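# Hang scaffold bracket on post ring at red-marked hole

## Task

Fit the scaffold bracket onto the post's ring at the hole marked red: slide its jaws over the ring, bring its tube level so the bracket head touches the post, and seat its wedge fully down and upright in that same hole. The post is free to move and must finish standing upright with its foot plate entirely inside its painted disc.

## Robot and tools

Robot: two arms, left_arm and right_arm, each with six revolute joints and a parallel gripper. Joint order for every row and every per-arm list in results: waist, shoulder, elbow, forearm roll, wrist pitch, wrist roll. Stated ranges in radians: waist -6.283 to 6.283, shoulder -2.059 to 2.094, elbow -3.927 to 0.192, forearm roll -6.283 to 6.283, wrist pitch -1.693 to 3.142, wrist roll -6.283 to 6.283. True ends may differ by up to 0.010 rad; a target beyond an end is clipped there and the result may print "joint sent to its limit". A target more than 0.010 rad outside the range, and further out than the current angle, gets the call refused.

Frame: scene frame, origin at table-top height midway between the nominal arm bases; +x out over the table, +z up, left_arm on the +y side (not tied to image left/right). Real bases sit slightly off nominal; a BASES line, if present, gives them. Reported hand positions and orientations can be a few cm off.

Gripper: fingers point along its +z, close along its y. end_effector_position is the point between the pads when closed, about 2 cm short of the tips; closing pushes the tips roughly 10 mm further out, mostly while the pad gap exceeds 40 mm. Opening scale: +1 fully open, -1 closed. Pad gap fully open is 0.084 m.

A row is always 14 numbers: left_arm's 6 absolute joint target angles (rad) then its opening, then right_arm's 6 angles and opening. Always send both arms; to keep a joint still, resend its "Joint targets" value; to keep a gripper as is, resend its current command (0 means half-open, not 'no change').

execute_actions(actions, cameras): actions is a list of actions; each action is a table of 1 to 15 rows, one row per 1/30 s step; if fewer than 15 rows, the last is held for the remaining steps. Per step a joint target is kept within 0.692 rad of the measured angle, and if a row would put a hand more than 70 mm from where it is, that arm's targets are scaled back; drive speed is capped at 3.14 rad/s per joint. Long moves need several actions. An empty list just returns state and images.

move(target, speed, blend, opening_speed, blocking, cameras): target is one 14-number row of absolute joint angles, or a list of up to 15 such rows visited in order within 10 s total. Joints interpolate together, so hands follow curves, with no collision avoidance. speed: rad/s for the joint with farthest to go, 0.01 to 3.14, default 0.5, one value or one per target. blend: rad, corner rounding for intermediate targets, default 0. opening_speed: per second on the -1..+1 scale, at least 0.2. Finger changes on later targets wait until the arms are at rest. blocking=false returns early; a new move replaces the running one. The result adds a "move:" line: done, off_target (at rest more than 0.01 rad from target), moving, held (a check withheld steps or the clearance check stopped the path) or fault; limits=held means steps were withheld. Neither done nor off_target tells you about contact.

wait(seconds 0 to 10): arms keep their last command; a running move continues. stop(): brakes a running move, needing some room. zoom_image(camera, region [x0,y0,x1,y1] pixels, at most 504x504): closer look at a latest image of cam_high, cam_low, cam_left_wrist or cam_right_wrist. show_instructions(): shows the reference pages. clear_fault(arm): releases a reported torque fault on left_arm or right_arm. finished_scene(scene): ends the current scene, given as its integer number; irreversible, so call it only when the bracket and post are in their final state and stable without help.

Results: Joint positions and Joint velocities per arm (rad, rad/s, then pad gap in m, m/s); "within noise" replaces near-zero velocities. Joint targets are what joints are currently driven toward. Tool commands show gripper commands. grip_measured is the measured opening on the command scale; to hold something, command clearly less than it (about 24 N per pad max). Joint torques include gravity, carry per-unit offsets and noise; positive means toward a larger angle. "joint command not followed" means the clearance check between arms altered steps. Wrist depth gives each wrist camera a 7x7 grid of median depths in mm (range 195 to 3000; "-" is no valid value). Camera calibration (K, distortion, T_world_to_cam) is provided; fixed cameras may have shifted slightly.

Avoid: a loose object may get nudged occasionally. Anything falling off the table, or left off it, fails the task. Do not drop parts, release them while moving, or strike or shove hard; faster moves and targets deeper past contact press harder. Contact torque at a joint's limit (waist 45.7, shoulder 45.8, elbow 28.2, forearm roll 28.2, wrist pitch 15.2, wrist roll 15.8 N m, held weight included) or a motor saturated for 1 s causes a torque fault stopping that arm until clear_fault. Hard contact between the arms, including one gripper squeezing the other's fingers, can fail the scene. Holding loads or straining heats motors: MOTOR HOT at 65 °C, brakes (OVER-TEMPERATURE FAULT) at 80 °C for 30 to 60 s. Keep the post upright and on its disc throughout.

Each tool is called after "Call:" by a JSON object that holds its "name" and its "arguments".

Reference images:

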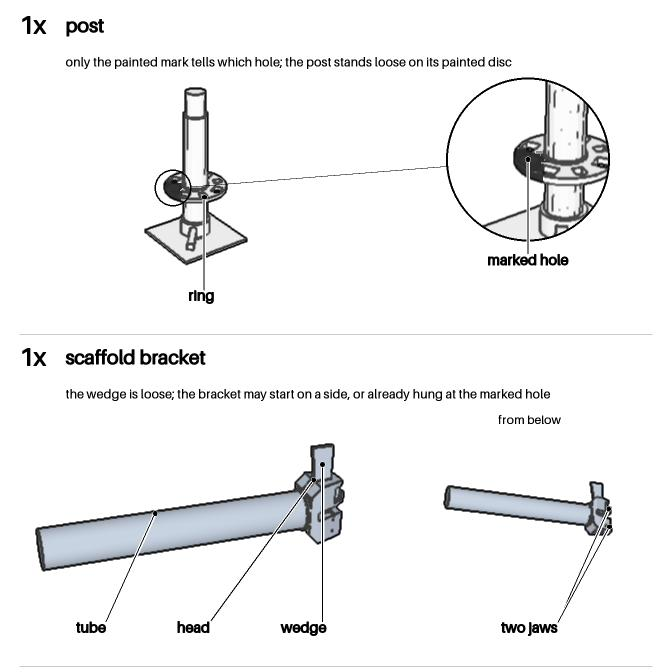

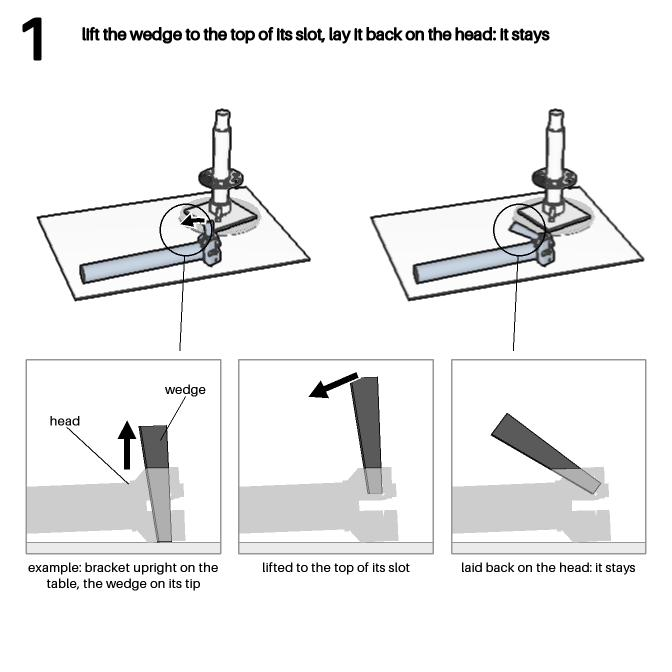

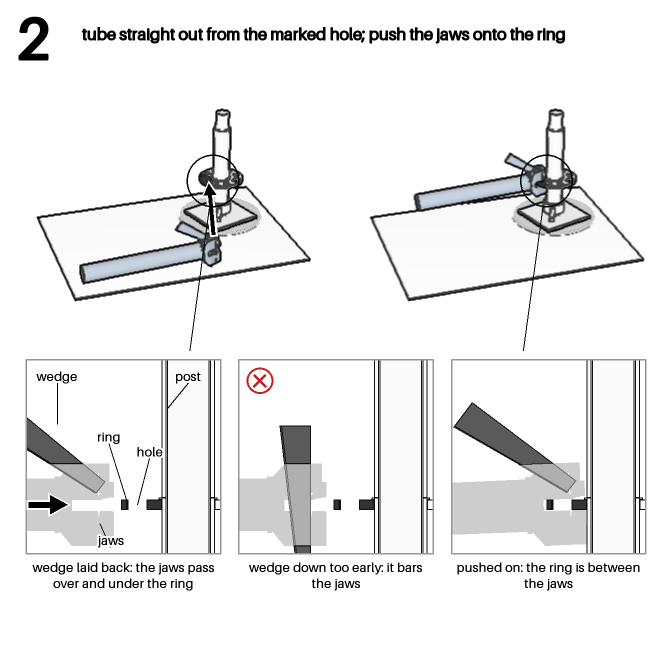

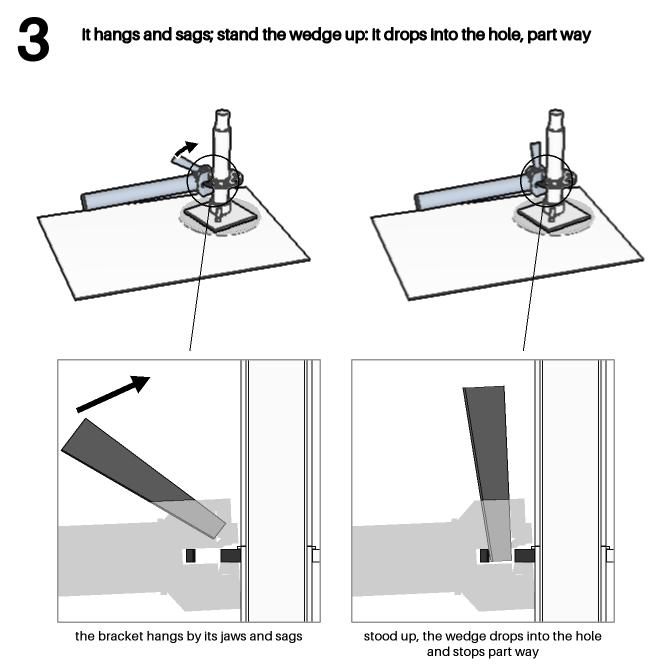

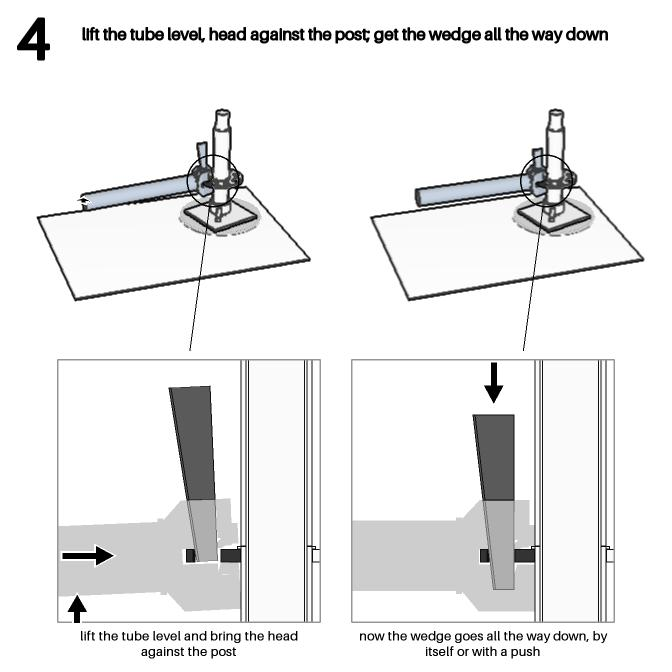

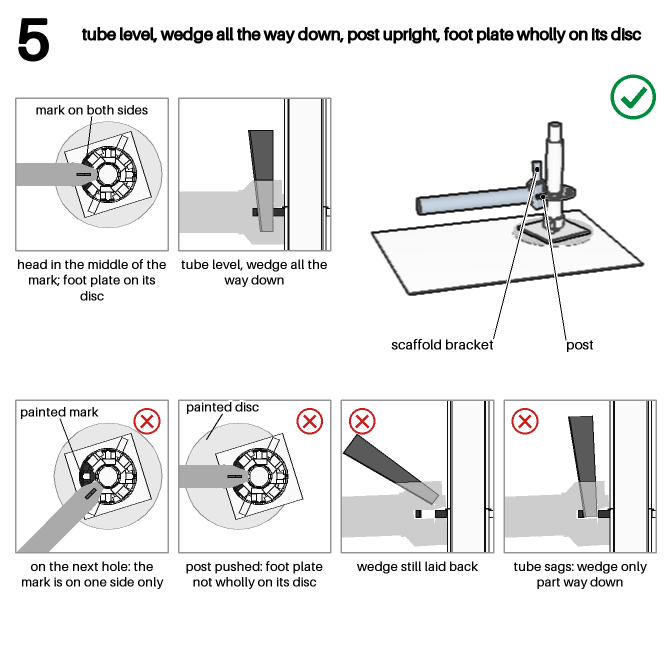

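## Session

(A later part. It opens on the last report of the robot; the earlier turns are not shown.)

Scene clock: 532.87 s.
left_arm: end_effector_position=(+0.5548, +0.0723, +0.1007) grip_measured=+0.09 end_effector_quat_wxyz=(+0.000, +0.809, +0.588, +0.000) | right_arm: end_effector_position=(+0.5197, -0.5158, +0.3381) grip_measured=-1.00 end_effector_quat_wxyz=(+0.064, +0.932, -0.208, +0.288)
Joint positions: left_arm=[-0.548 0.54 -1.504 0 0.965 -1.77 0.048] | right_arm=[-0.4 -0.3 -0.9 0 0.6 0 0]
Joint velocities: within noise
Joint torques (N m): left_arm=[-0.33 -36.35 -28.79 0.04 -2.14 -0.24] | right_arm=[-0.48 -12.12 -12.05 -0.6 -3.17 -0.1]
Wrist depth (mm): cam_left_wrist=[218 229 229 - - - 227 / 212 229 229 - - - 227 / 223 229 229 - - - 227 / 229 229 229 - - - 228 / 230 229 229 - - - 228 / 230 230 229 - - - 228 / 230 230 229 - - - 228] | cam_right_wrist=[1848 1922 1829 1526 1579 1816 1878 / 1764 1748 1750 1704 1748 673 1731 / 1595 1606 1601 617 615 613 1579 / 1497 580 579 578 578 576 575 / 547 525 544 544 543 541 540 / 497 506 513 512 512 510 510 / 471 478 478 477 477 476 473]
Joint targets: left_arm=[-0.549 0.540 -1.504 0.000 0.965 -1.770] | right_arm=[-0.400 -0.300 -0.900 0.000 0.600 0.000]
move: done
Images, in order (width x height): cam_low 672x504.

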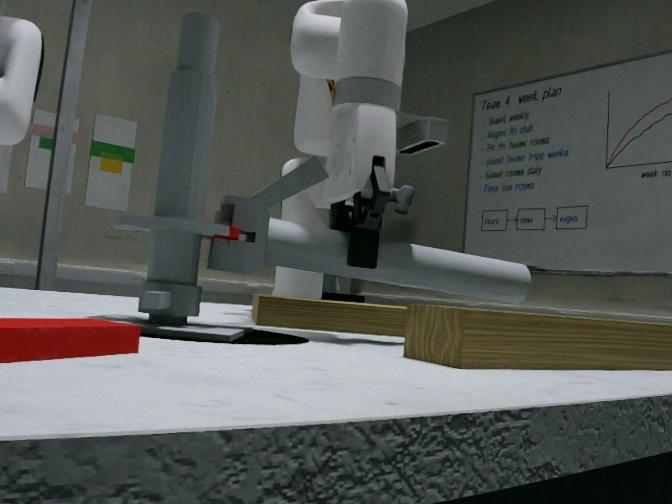

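Call:
{"name": "move", "arguments": {"target": [[-0.5652,0.5468,-1.5158,0,0.969,-1.7862,-1,-0.4,-0.3,-0.9,0,0.6,0,-1]], "speed": 0.03, "cameras": ["cam_low"]}}

Call:
{"name": "zoom_image", "arguments": {"camera": "cam_low", "region": [190, 190, 270, 270]}}

Scene clock: 537.10 s.
left_arm: end_effector_position=(+0.5518, +0.0628, +0.1007) grip_measured=+0.09 end_effector_quat_wxyz=(+0.000, +0.809, +0.588, +0.000) | right_arm: end_effector_position=(+0.5197, -0.5158, +0.3381) grip_measured=-1.00 end_effector_quat_wxyz=(+0.064, +0.932, -0.208, +0.288)
Joint positions: left_arm=[-0.565 0.547 -1.516 0 0.969 -1.786 0.048] | right_arm=[-0.4 -0.3 -0.9 0 0.6 0 0]
Joint velocities: within noise
Joint torques (N m): left_arm=[-4.85 -35.89 -28.54 -2.35 -2.23 -0.01] | right_arm=[-0.46 -12.13 -12.17 -0.69 -3.21 -0.12]
Wrist depth (mm): cam_left_wrist=[211 229 229 - - - 227 / 216 229 229 - - - 227 / 224 229 229 - - - 227 / 230 230 229 - - - 227 / 230 230 229 - - - 228 / 230 230 229 - - - 228 / 230 230 230 - - - 228] | cam_right_wrist=[1852 1915 1856 1526 1571 1843 1857 / 1754 1757 1744 1705 1735 673 1732 / 1599 1586 1578 616 614 612 1583 / 1493 582 581 578 576 576 576 / 548 525 545 543 543 541 540 / 496 505 513 512 510 511 509 / 471 480 479 478 476 475 474]
Joint targets: left_arm=[-0.565 0.547 -1.516 0.000 0.969 -1.786] | right_arm=[-0.400 -0.300 -0.900 0.000 0.600 0.000]
move: done
Images, in order (width x height): cam_low 672x504.

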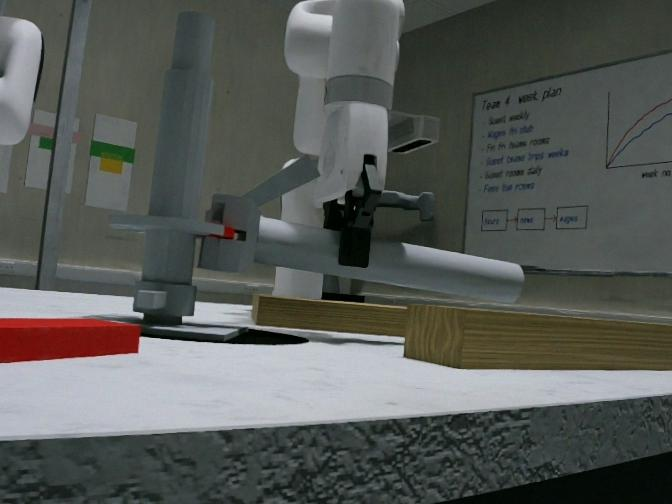

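Scaled by 6.300 from the camera's 672x504 image, which has a finer 960x720 frame.

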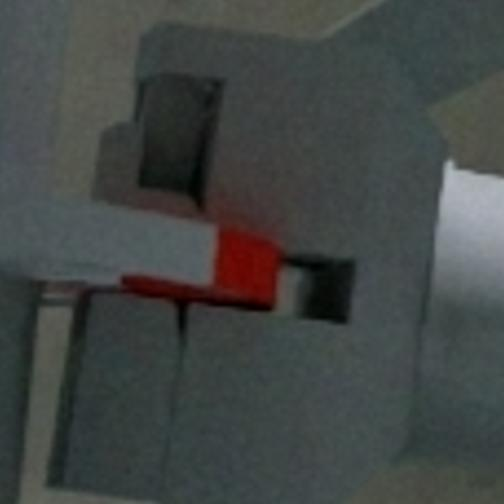

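Call:
{"name": "move", "arguments": {"target": [[-0.5652,0.5468,-1.5158,0,0.969,-1.7862,1,-0.4,-0.3,-0.9,0,0.6,0,-1],[-0.5652,0.4507,-1.6598,0,1.2091,-1.7862,1,-0.4,-0.3,-0.9,0,0.6,0,-1],[-0.3967,0.4003,-1.5856,0,1.1853,-1.6177,1,-0.4,-0.3,-0.9,0,0.6,0,-1]], "speed": [0.2,0.15,0.3], "opening_speed": 0.4}}

Call:
{"name": "zoom_image", "arguments": {"camera": "cam_low", "region": [100, 150, 400, 350]}}

Call:
{"name": "zoom_image", "arguments": {"camera": "cam_high", "region": [260, 120, 380, 240]}}

Scene clock: 563.67 s.
left_arm: end_effector_position=(+0.5825, +0.1578, +0.1997) grip_measured=+1.00 end_effector_quat_wxyz=(+0.000, +0.809, +0.588, +0.000) | right_arm: end_effector_position=(+0.5197, -0.5158, +0.3381) grip_measured=-1.00 end_effector_quat_wxyz=(+0.064, +0.932, -0.208, +0.288)
Joint positions: left_arm=[-0.397 0.4 -1.586 0 1.185 -1.618 0.084] | right_arm=[-0.4 -0.3 -0.9 0 0.6 0 0]
Joint velocities: within noise
Joint torques (N m): left_arm=[0.13 -27.52 -20.57 -0.31 -1.56 0.34] | right_arm=[-0.5 -12.13 -12.18 -0.54 -3.17 -0.08]
Wrist depth (mm): cam_left_wrist=[291 290 328 328 327 326 326 / 291 291 328 328 226 327 327 / 291 291 329 328 223 327 326 / 292 291 328 328 221 328 327 / 292 306 329 329 220 328 327 / 292 330 329 329 219 328 327 / 292 330 329 329 218 328 327] | cam_right_wrist=[1859 1895 1842 1536 1562 1821 1863 / 1743 1768 1729 1695 1744 673 1727 / 1595 1591 1595 616 614 614 1587 / 1500 581 579 579 575 575 573 / 548 526 545 543 542 539 541 / 497 506 514 513 511 512 509 / 470 480 479 478 477 475 475]
Joint targets: left_arm=[-0.397 0.400 -1.586 0.000 1.185 -1.618] | right_arm=[-0.400 -0.300 -0.900 0.000 0.600 0.000]
move: done
camera_calibration:
cam_left_wrist: T_world_to_cam=[[0.951309, -0.30815, -0.00737827, -0.472958], [-0.308109, -0.951331, 0.00610651, 0.394775], [-0.00890089, -0.00353586, -0.999954, 0.336201], [0, 0, 0, 1]] pos_world=[0.574556, 0.231009, 0.330286]
cam_right_wrist: T_world_to_cam=[[-0.420185, -0.907252, -0.0183966, -0.208303], [-0.743618, 0.355877, -0.566025, 0.831849], [0.520074, -0.224155, -0.824183, 0.0197119], [0, 0, 0, 1]] pos_world=[0.5208, -0.480601, 0.483261]

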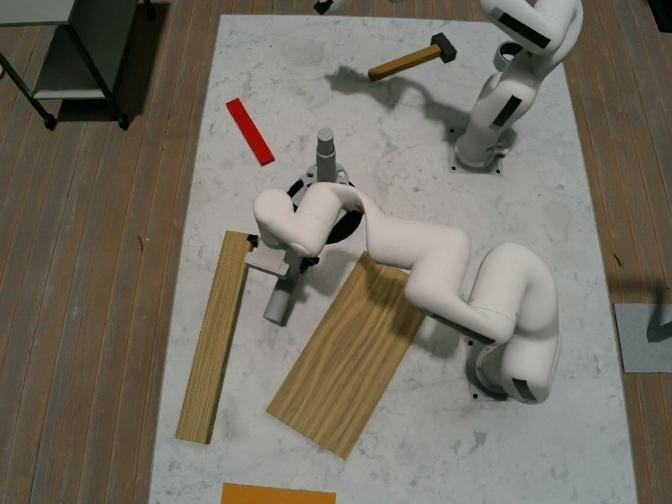

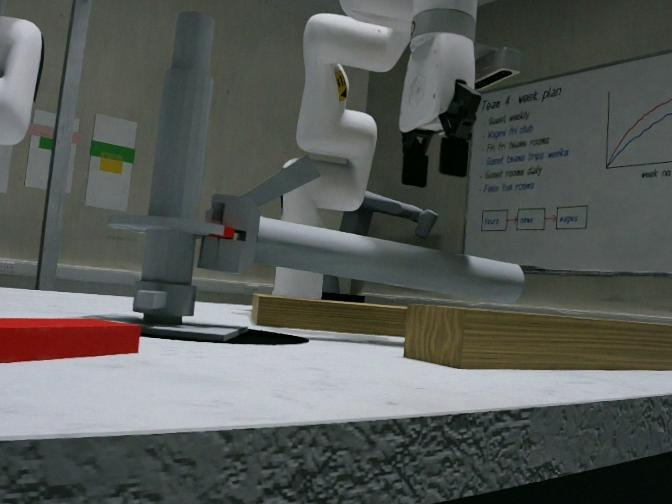

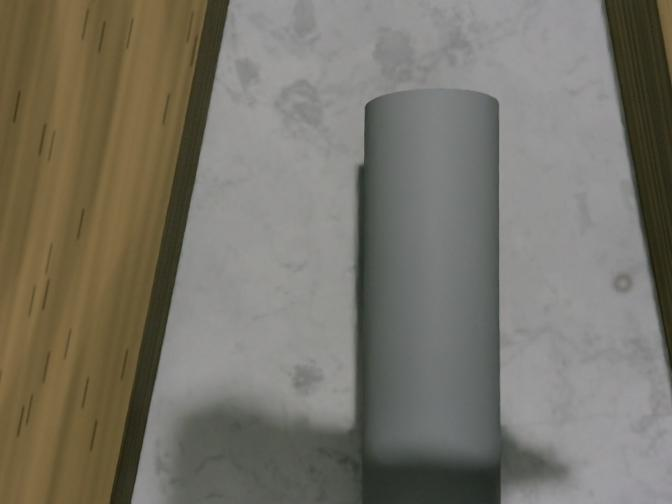

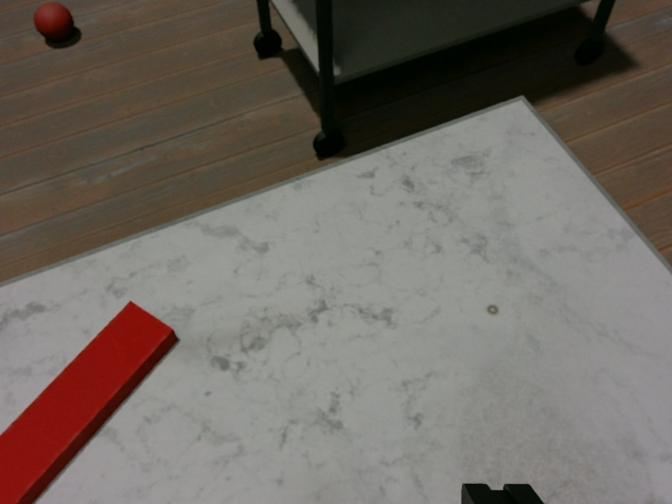

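Scaled by 1.680 from the camera's 672x504 image, which has a finer 960x720 frame.

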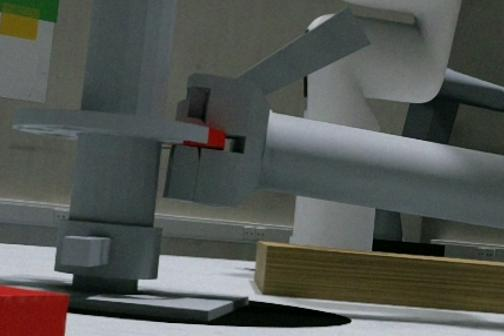

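Scaled by 4.200 from the camera's 672x504 image, which has a finer 960x720 frame.

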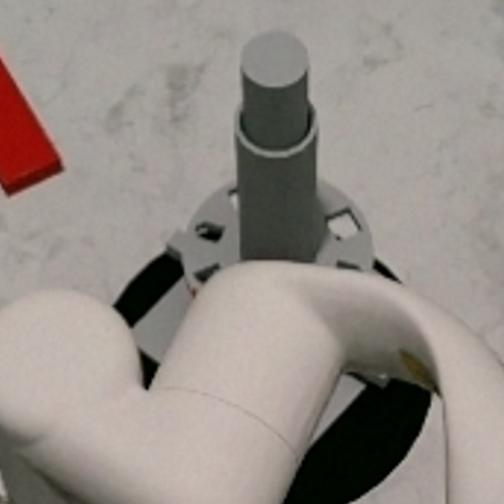

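Call:
{"name": "move", "arguments": {"target": [[-0.3967,0.5187,-1.4369,0,0.9182,-1.6177,1,-0.4,-0.3,-0.9,0,0.6,0,-1],[-0.3967,0.5187,-1.4369,0,0.9182,-1.6177,-1,-0.4,-0.3,-0.9,0,0.6,0,-1],[-0.3967,0.5027,-1.4459,0,0.9432,-1.6177,-1,-0.4,-0.3,-0.9,0,0.6,0,-1]], "speed": [0.3,0.15,0.03], "opening_speed": 0.8}}

Call:
{"name": "zoom_image", "arguments": {"camera": "cam_low", "region": [100, 150, 400, 350]}}

Call:
{"name": "zoom_image", "arguments": {"camera": "cam_high", "region": [260, 120, 380, 240]}}

Scene clock: 577.03 s.
left_arm: end_effector_position=(+0.5825, +0.1578, +0.1006) grip_measured=+0.09 end_effector_quat_wxyz=(+0.000, +0.809, +0.588, +0.000) | right_arm: end_effector_position=(+0.5197, -0.5158, +0.3381) grip_measured=-1.00 end_effector_quat_wxyz=(+0.064, +0.932, -0.208, +0.288)
Joint positions: left_arm=[-0.397 0.503 -1.446 0 0.943 -1.618 0.048] | right_arm=[-0.4 -0.3 -0.9 0 0.6 0 0]
Joint velocities: within noise
Joint torques (N m): left_arm=[-1.63 -33.95 -25.63 -1.33 -1.78 0] | right_arm=[-0.62 -12.25 -12.04 -0.56 -3.16 -0.05]
Wrist depth (mm): cam_left_wrist=[- 220 229 - - - 227 / - 229 229 - - - 227 / - 229 229 - - - 227 / 210 229 229 - - - 227 / 220 230 229 - - - 228 / 216 230 229 - - - 228 / 226 230 230 - - - 228] | cam_right_wrist=[1850 1891 1846 1528 1567 1841 1866 / 1769 1757 1739 1700 1732 673 1727 / 1603 1598 1590 618 615 614 1569 / 1500 579 581 577 575 575 575 / 547 525 544 545 543 541 540 / 497 504 514 513 512 510 509 / 470 480 479 477 476 476 474]
Joint targets: left_arm=[-0.397 0.503 -1.446 0.000 0.943 -1.618] | right_arm=[-0.400 -0.300 -0.900 0.000 0.600 0.000]
move: done
camera_calibration:
cam_left_wrist: T_world_to_cam=[[0.951309, -0.30815, -0.00737826, -0.473689], [-0.30811, -0.951331, 0.00610651, 0.39538], [-0.00890089, -0.00353586, -0.999954, 0.237106], [0, 0, 0, 1]] pos_world=[0.574556, 0.231009, 0.231186]
cam_right_wrist: T_world_to_cam=[[-0.420185, -0.907252, -0.0183966, -0.208303], [-0.743618, 0.355877, -0.566025, 0.831849], [0.520074, -0.224155, -0.824183, 0.0197119], [0, 0, 0, 1]] pos_world=[0.5208, -0.480601, 0.483261]

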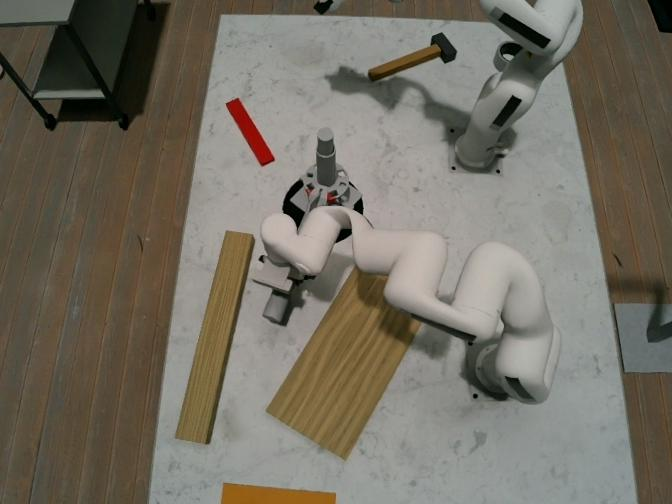

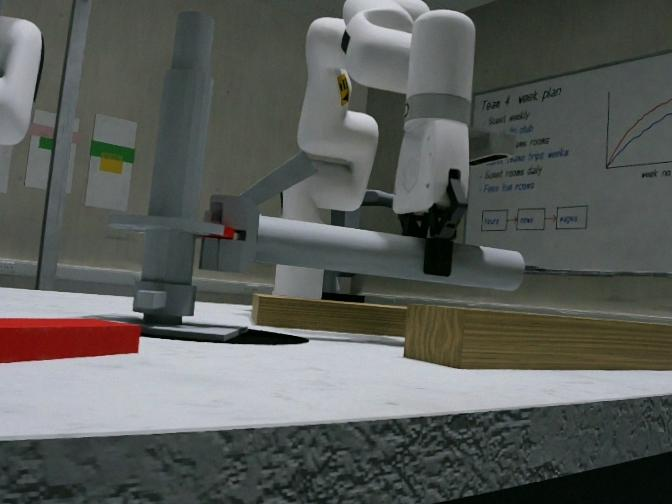

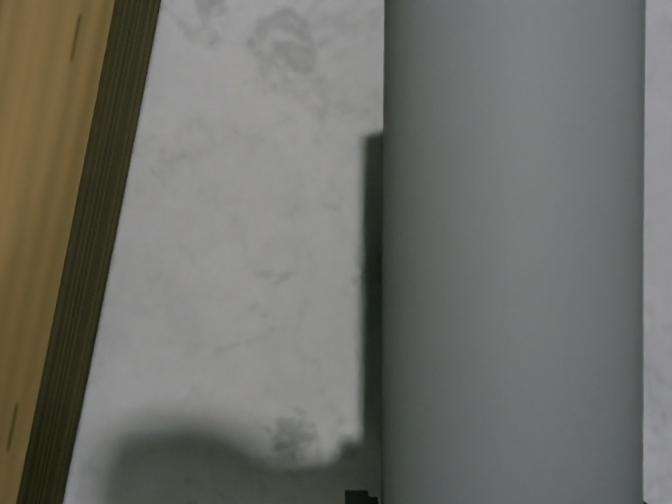

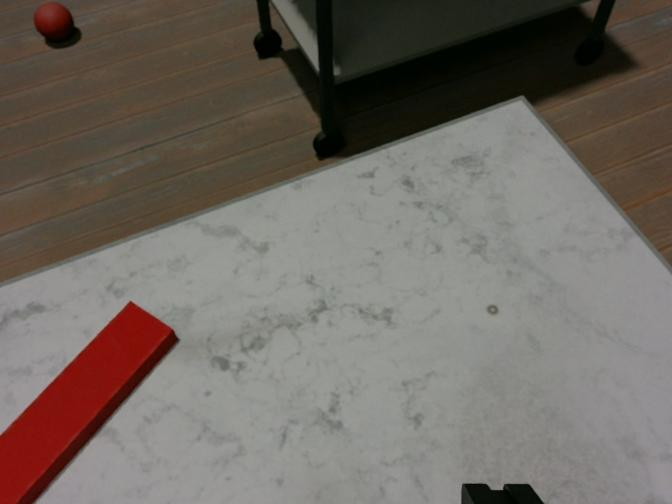

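Scaled by 1.680 from the camera's 672x504 image, which has a finer 960x720 frame.

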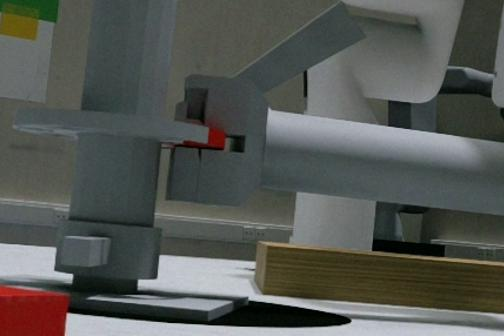

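Scaled by 4.200 from the camera's 672x504 image, which has a finer 960x720 frame.

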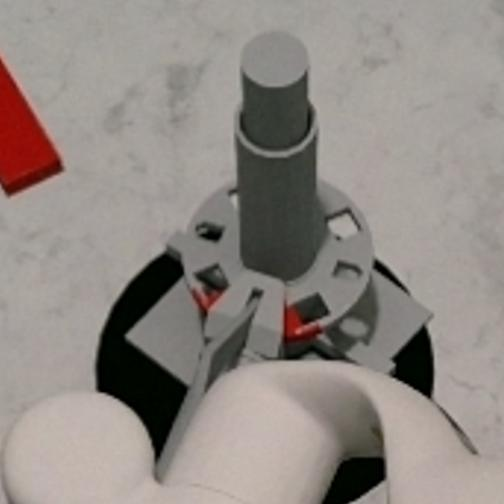

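Call:
{"name": "move", "arguments": {"target": [[-0.3967,0.5027,-1.4459,0,0.9432,-1.6177,-1,-0.4,-0.7,-0.3,0,-0.3,0,-1],[-0.3967,0.5027,-1.4459,0,0.9432,-1.6177,-1,0.68,-0.7,-0.3,0,-0.3,0,-1]], "speed": 0.6}}

Call:
{"name": "zoom_image", "arguments": {"camera": "cam_right_wrist", "region": [168, 100, 672, 504]}}

Scene clock: 601.90 s.
left_arm: end_effector_position=(+0.5825, +0.1578, +0.1007) grip_measured=+0.09 end_effector_quat_wxyz=(+0.000, +0.809, +0.588, +0.000) | right_arm: end_effector_position=(+0.4111, -0.0259, +0.4052) grip_measured=-1.00 end_effector_quat_wxyz=(-0.190, +0.756, +0.251, +0.574)
Joint positions: left_arm=[-0.397 0.503 -1.446 0 0.943 -1.618 0.048] | right_arm=[0.68 -0.7 -0.3 0 -0.3 0 0]
Joint velocities: within noise
Joint torques (N m): left_arm=[-0.9 -32.97 -25 -0.91 -2.06 -0.09] | right_arm=[-0.08 -5.36 -11.55 -0.02 -2.79 -0.13]
Wrist depth (mm): cam_left_wrist=[- 221 229 - - - 227 / - 229 229 - - - 227 / - 229 229 - - - 228 / 210 230 229 - - - 228 / 220 230 229 - - - 228 / 216 230 230 - - - 228 / 226 230 230 - - - 228] | cam_right_wrist=[2592 2929 - - - - 2895 / 2658 2963 - - - - 2936 / 2604 2981 - - - - 2949 / 238 - - - - - - / 229 241 341 347 - - - / 230 239 261 346 2563 2715 2721 / 238 253 268 365 2157 2158 2145]
Joint targets: left_arm=[-0.397 0.503 -1.446 0.000 0.943 -1.618] | right_arm=[0.680 -0.700 -0.300 0.000 -0.300 0.000]
move: done
camera_calibration:
cam_left_wrist: T_world_to_cam=[[0.951309, -0.30815, -0.00737826, -0.473689], [-0.30811, -0.951331, 0.00610651, 0.39538], [-0.00890089, -0.00353586, -0.999954, 0.237206], [0, 0, 0, 1]] pos_world=[0.574556, 0.231009, 0.231286]
cam_right_wrist: T_world_to_cam=[[0.610372, -0.792048, -0.0102739, -0.23215], [-0.216512, -0.154345, -0.964002, 0.546147], [0.76195, 0.590625, -0.265695, -0.0633002], [0, 0, 0, 1]] pos_world=[0.308177, -0.0621922, 0.507283]

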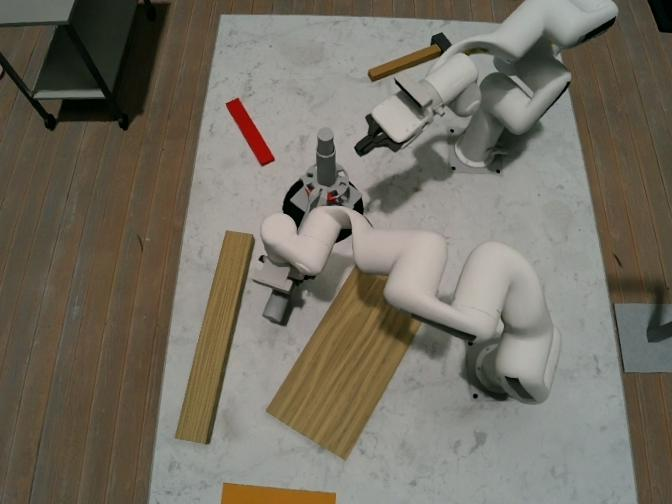

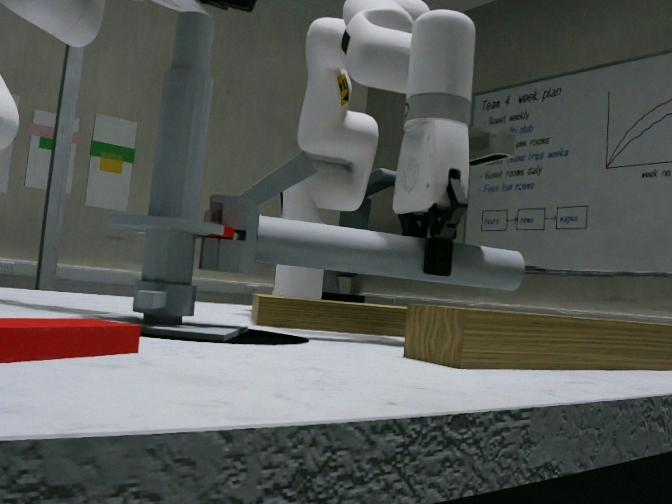

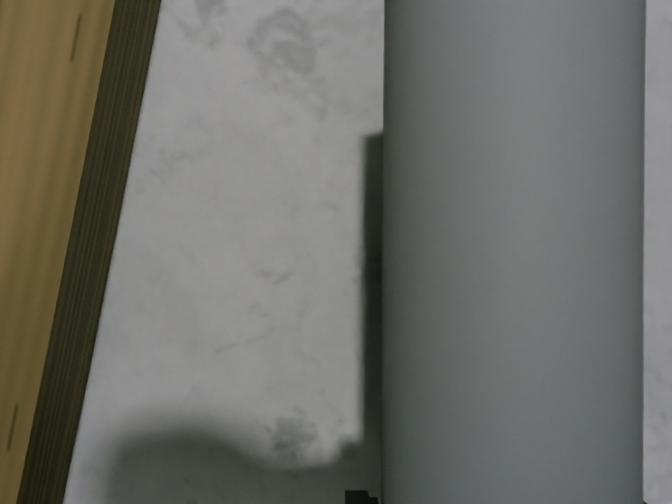

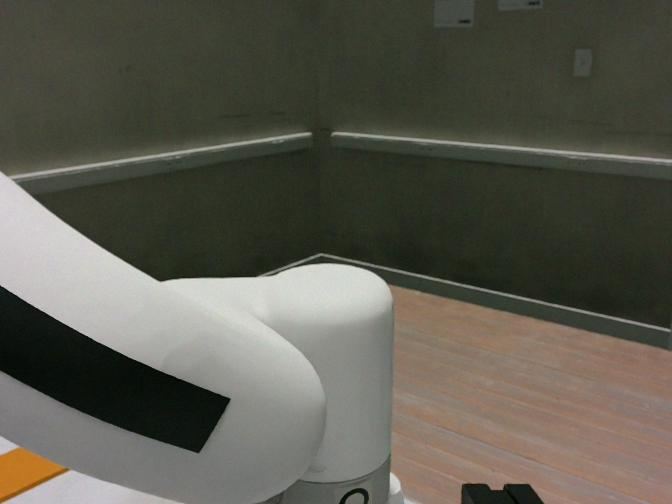

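Scaled by 1.000.

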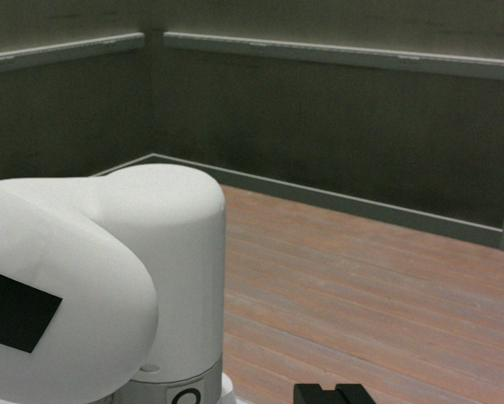

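Call:
{"name": "move", "arguments": {"target": [[-0.3967,0.5187,-1.4369,0,0.9182,-1.6177,-1,0.68,-0.7,-0.3,0,-0.3,0,-1],[-0.3967,0.5187,-1.4369,0,0.9182,-1.6177,1,0.68,-0.7,-0.3,0,-0.3,0,-1],[-0.3967,0.4003,-1.5856,0,1.1853,-1.6177,1,0.68,-0.7,-0.3,0,-0.3,0,-1],[0.3,-0.3,-1.0,0,1.0,-1.6,1,0.68,-0.7,-0.3,0,-0.3,0,-1]], "speed": [0.03,0.2,0.3,0.7], "opening_speed": 0.5}}

Call:
{"name": "move", "arguments": {"target": [[0.3,-0.3,-1.0,0,1.0,-1.6,1,0.68,0.245,-0.6884,0,-0.8566,0,-1]], "speed": 0.4}}

Call:
{"name": "zoom_image", "arguments": {"camera": "cam_high", "region": [250, 130, 400, 280]}}

Scene clock: 618.97 s.
left_arm: end_effector_position=(+0.4759, +0.5166, +0.3198) grip_measured=+1.00 end_effector_quat_wxyz=(+0.088, +0.560, +0.815, +0.121) | right_arm: end_effector_position=(+0.4111, -0.0258, +0.4052) grip_measured=-1.00 end_effector_quat_wxyz=(-0.190, +0.756, +0.251, +0.574)
Joint positions: left_arm=[0.3 -0.3 -1 0 1 -1.6 0.084] | right_arm=[0.68 -0.7 -0.3 0 -0.3 0 0]
Joint velocities: within noise
Joint torques (N m): left_arm=[0.95 -14.4 -21.27 -0.13 -1.9 0.3] | right_arm=[-0.6 -4.9 -11.45 -0.53 -2.81 -0.1]
Wrist depth (mm): cam_left_wrist=[399 416 434 444 465 493 513 / 400 417 435 442 463 487 519 / 401 417 435 450 468 487 514 / 401 413 398 452 473 492 523 / 398 381 399 452 474 498 524 / 368 383 399 414 475 499 518 / 368 384 400 415 434 500 486] | cam_right_wrist=[2555 2934 - - - - 2834 / 2636 2967 - - - - 2970 / 2663 2974 - - - - 2981 / 2703 - - - - - 3000 / 2763 - - - - - - / 1025 1095 2707 2749 2721 2699 2709 / 853 844 824 861 2165 2142 2139]
Joint targets: left_arm=[0.300 -0.300 -1.000 0.000 1.000 -1.600] | right_arm=[0.680 -0.700 -0.300 0.000 -0.300 0.000]
move: done
camera_calibration:
cam_left_wrist: T_world_to_cam=[[0.893843, 0.343475, 0.288217, -0.663851], [0.354589, -0.93491, 0.0144731, 0.375971], [0.274428, 0.0892619, -0.957456, 0.260391], [0, 0, 0, 1]] pos_world=[0.388605, 0.556273, 0.435205]
cam_right_wrist: T_world_to_cam=[[0.610496, -0.791953, -0.0102364, -0.232201], [-0.216469, -0.15441, -0.964001, 0.546129], [0.761863, 0.590735, -0.2657, -0.0632639], [0, 0, 0, 1]] pos_world=[0.308176, -0.0621917, 0.507283]

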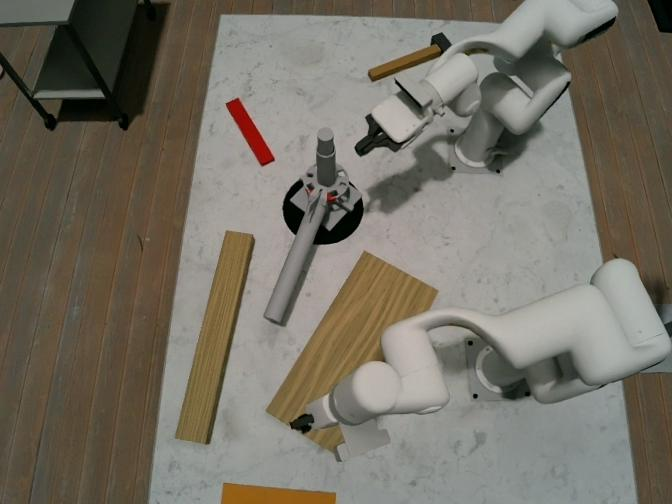

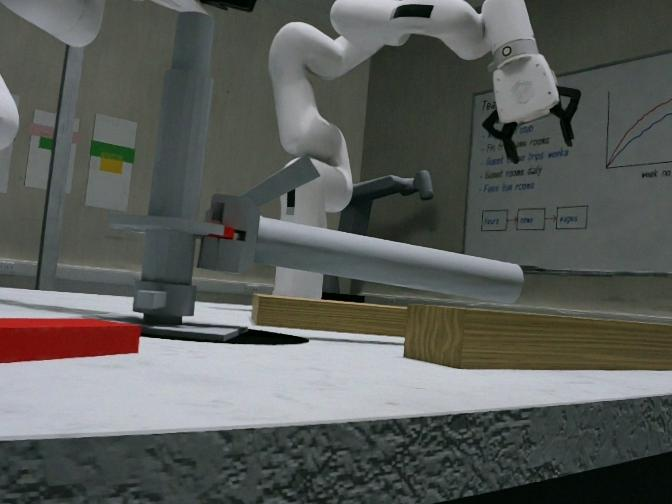

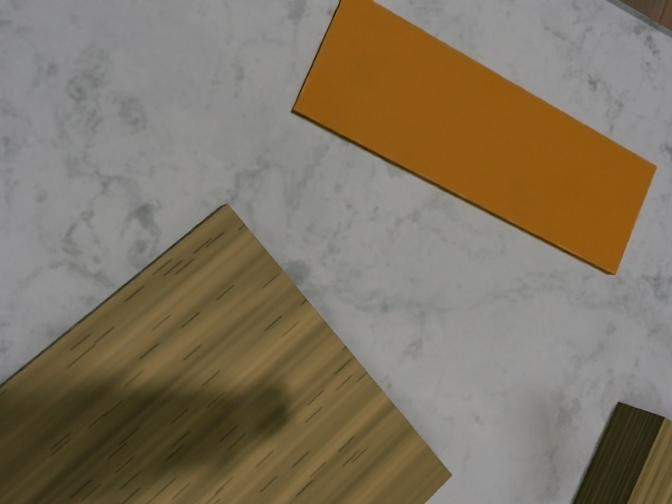

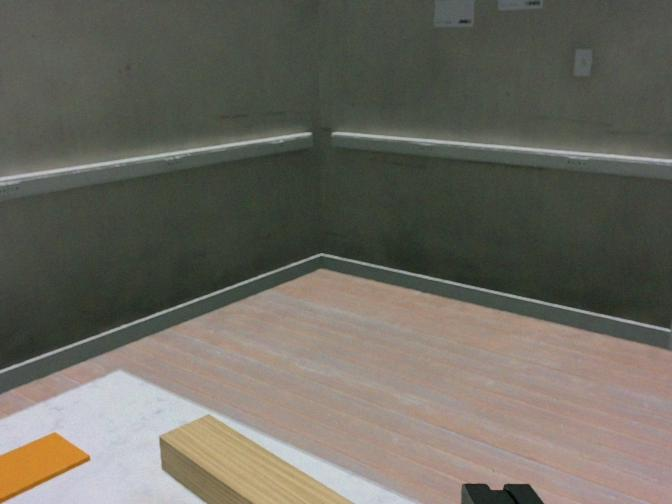

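Scene clock: 621.90 s.
left_arm: end_effector_position=(+0.4758, +0.5166, +0.3199) grip_measured=+1.00 end_effector_quat_wxyz=(+0.088, +0.560, +0.815, +0.121) | right_arm: end_effector_position=(+0.5315, +0.0639, +0.2599) grip_measured=-1.00 end_effector_quat_wxyz=(-0.190, +0.756, +0.251, +0.574)
Joint positions: left_arm=[0.3 -0.3 -1 0 1 -1.6 0.084] | right_arm=[0.68 0.245 -0.688 0 -0.857 0 0]
Joint velocities: within noise
Joint torques (N m): left_arm=[0.15 -14.25 -22.06 -0.07 -1.75 0.3] | right_arm=[-0.52 -16.69 -8.47 -0.47 -2.98 -0.08]
Wrist depth (mm): cam_left_wrist=[400 416 434 444 465 494 514 / 400 416 435 443 462 486 521 / 400 416 435 449 466 488 514 / 401 413 399 451 472 492 523 / 397 382 399 451 473 497 524 / 367 382 399 414 475 498 519 / 368 383 400 414 434 498 486] | cam_right_wrist=[2481 2846 - - - 2976 2741 / 2518 2876 - - - - 2795 / 2573 2911 - - - - 2902 / 2644 2991 - - - - 2929 / 2591 2961 - 2963 - 2986 2874 / 723 672 770 2243 2399 2388 2378 / 614 602 561 531 1893 1903 1899]
Joint targets: left_arm=[0.300 -0.300 -1.000 0.000 1.000 -1.600] | right_arm=[0.680 0.245 -0.688 0.000 -0.857 0.000]
move: done
camera_calibration:
cam_left_wrist: T_world_to_cam=[[0.893738, 0.343628, 0.288361, -0.663992], [0.354764, -0.934844, 0.0144704, 0.375961], [0.274545, 0.0893672, -0.957413, 0.26026], [0, 0, 0, 1]] pos_world=[0.388605, 0.556373, 0.435205]
cam_right_wrist: T_world_to_cam=[[0.610492, -0.791956, -0.0102535, -0.236146], [-0.21648, -0.154396, -0.964001, 0.445977], [0.761863, 0.590735, -0.2657, -0.246587], [0, 0, 0, 1]] pos_world=[0.428576, 0.0275082, 0.361983]

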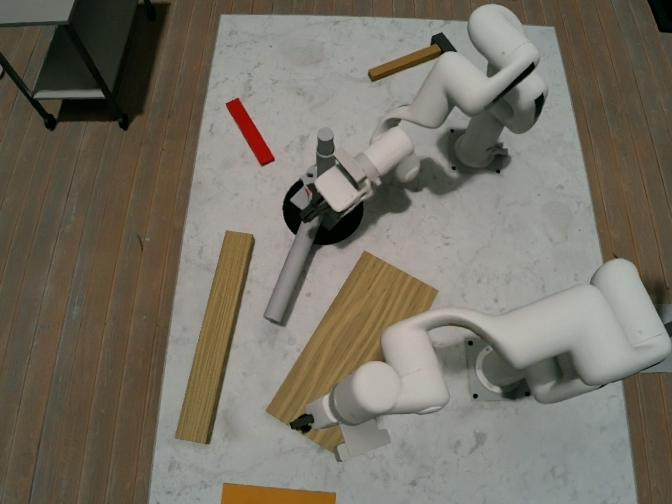

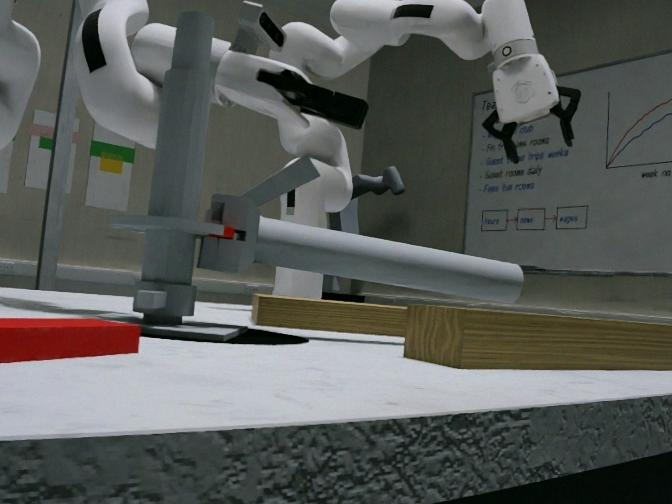

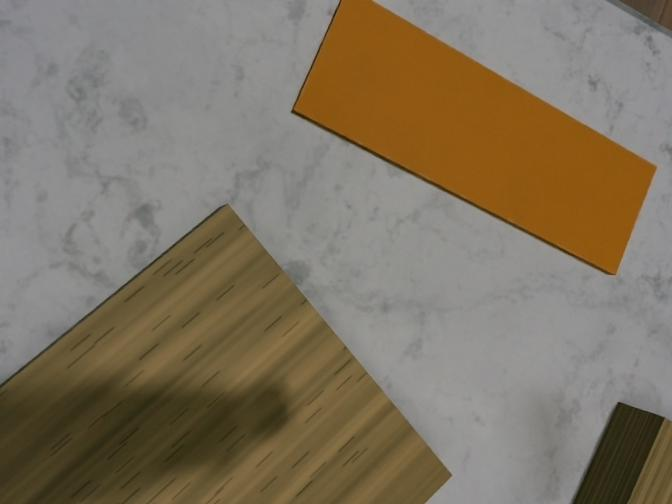

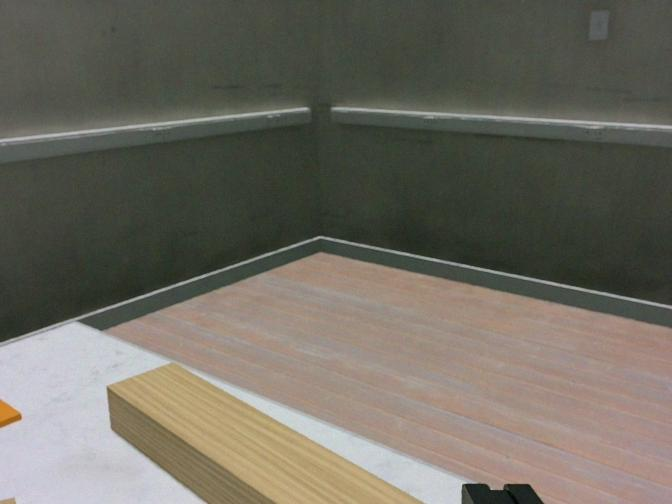

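Scaled by 3.360 from the camera's 672x504 image, which has a finer 960x720 frame.

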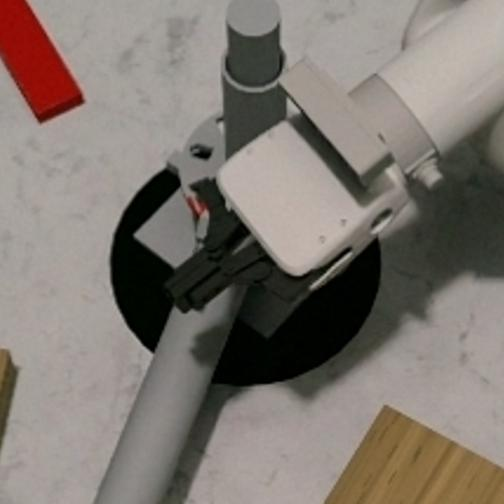

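Call:
{"name": "move", "arguments": {"target": [[0.3,-0.3,-1.0,0,1.0,-1.6,1,0.7,0.3415,-0.5203,0,-1.1212,0,-1],[0.3,-0.3,-1.0,0,1.0,-1.6,1,0.7,0.5461,-0.5808,0,-1.2653,0,-1]], "speed": 0.3, "cameras": ["cam_high","cam_low"]}}

Call:
{"name": "zoom_image", "arguments": {"camera": "cam_high", "region": [270, 150, 390, 270]}}

Call:
{"name": "zoom_image", "arguments": {"camera": "cam_low", "region": [150, 100, 400, 300]}}

Scene clock: 649.30 s.
left_arm: end_effector_position=(+0.4758, +0.5166, +0.3199) grip_measured=+1.00 end_effector_quat_wxyz=(+0.088, +0.560, +0.815, +0.121) | right_arm: end_effector_position=(+0.4807, +0.0397, +0.1487) grip_measured=-1.00 end_effector_quat_wxyz=(-0.196, +0.753, +0.258, +0.573)
Joint positions: left_arm=[0.3 -0.3 -1 0 1 -1.6 0.084] | right_arm=[0.7 0.546 -0.581 0 -1.265 0 0]
Joint velocities: within noise
Joint torques (N m): left_arm=[-0.1 -13.86 -21.79 -0.17 -1.7 0.01] | right_arm=[0.15 -16.56 -5.1 -0.14 -2.96 -0.11]
Wrist depth (mm): cam_left_wrist=[399 416 434 444 465 494 514 / 400 416 435 442 464 488 521 / 400 417 436 450 466 488 514 / 401 413 399 452 473 492 523 / 398 382 399 452 474 498 524 / 368 383 400 414 475 499 518 / 367 384 400 414 434 500 486] | cam_right_wrist=[2469 2800 - - - - 2802 / 2503 2829 - - - - 2883 / 2567 2931 - - - - 2959 / 881 882 - - - - 2981 / 666 664 395 535 2677 2731 2692 / 482 500 338 294 430 401 2325 / 376 421 421 257 236 373 -]
Joint targets: left_arm=[0.300 -0.300 -1.000 0.000 1.000 -1.600] | right_arm=[0.700 0.546 -0.581 0.000 -1.265 0.000]
move: done
Images, in order (width x height): cam_high 672x504, cam_low 672x504.

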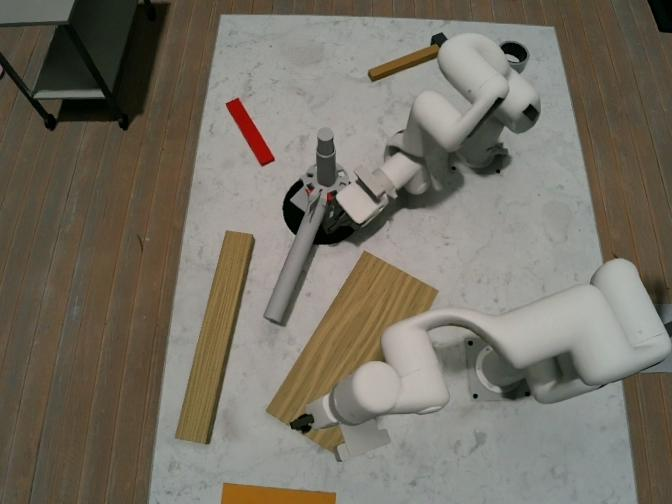

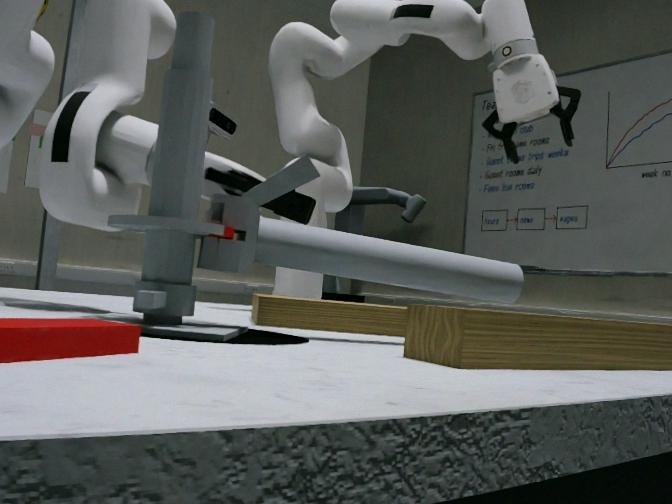

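Scaled by 4.200 from the camera's 672x504 image, which has a finer 960x720 frame.

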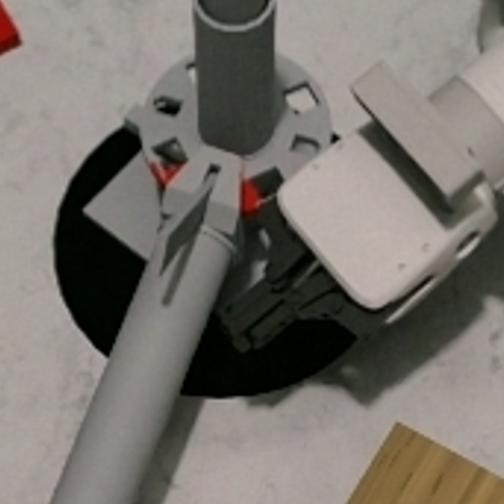

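Scaled by 2.016 from the camera's 672x504 image, which has a finer 960x720 frame.

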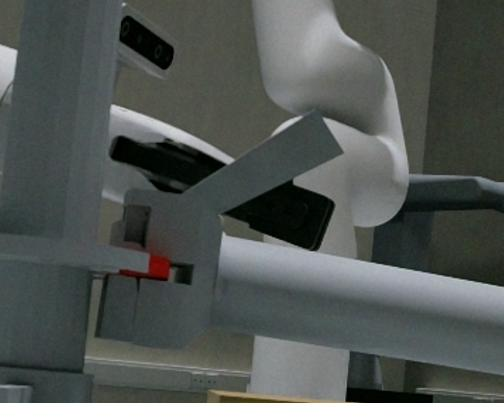

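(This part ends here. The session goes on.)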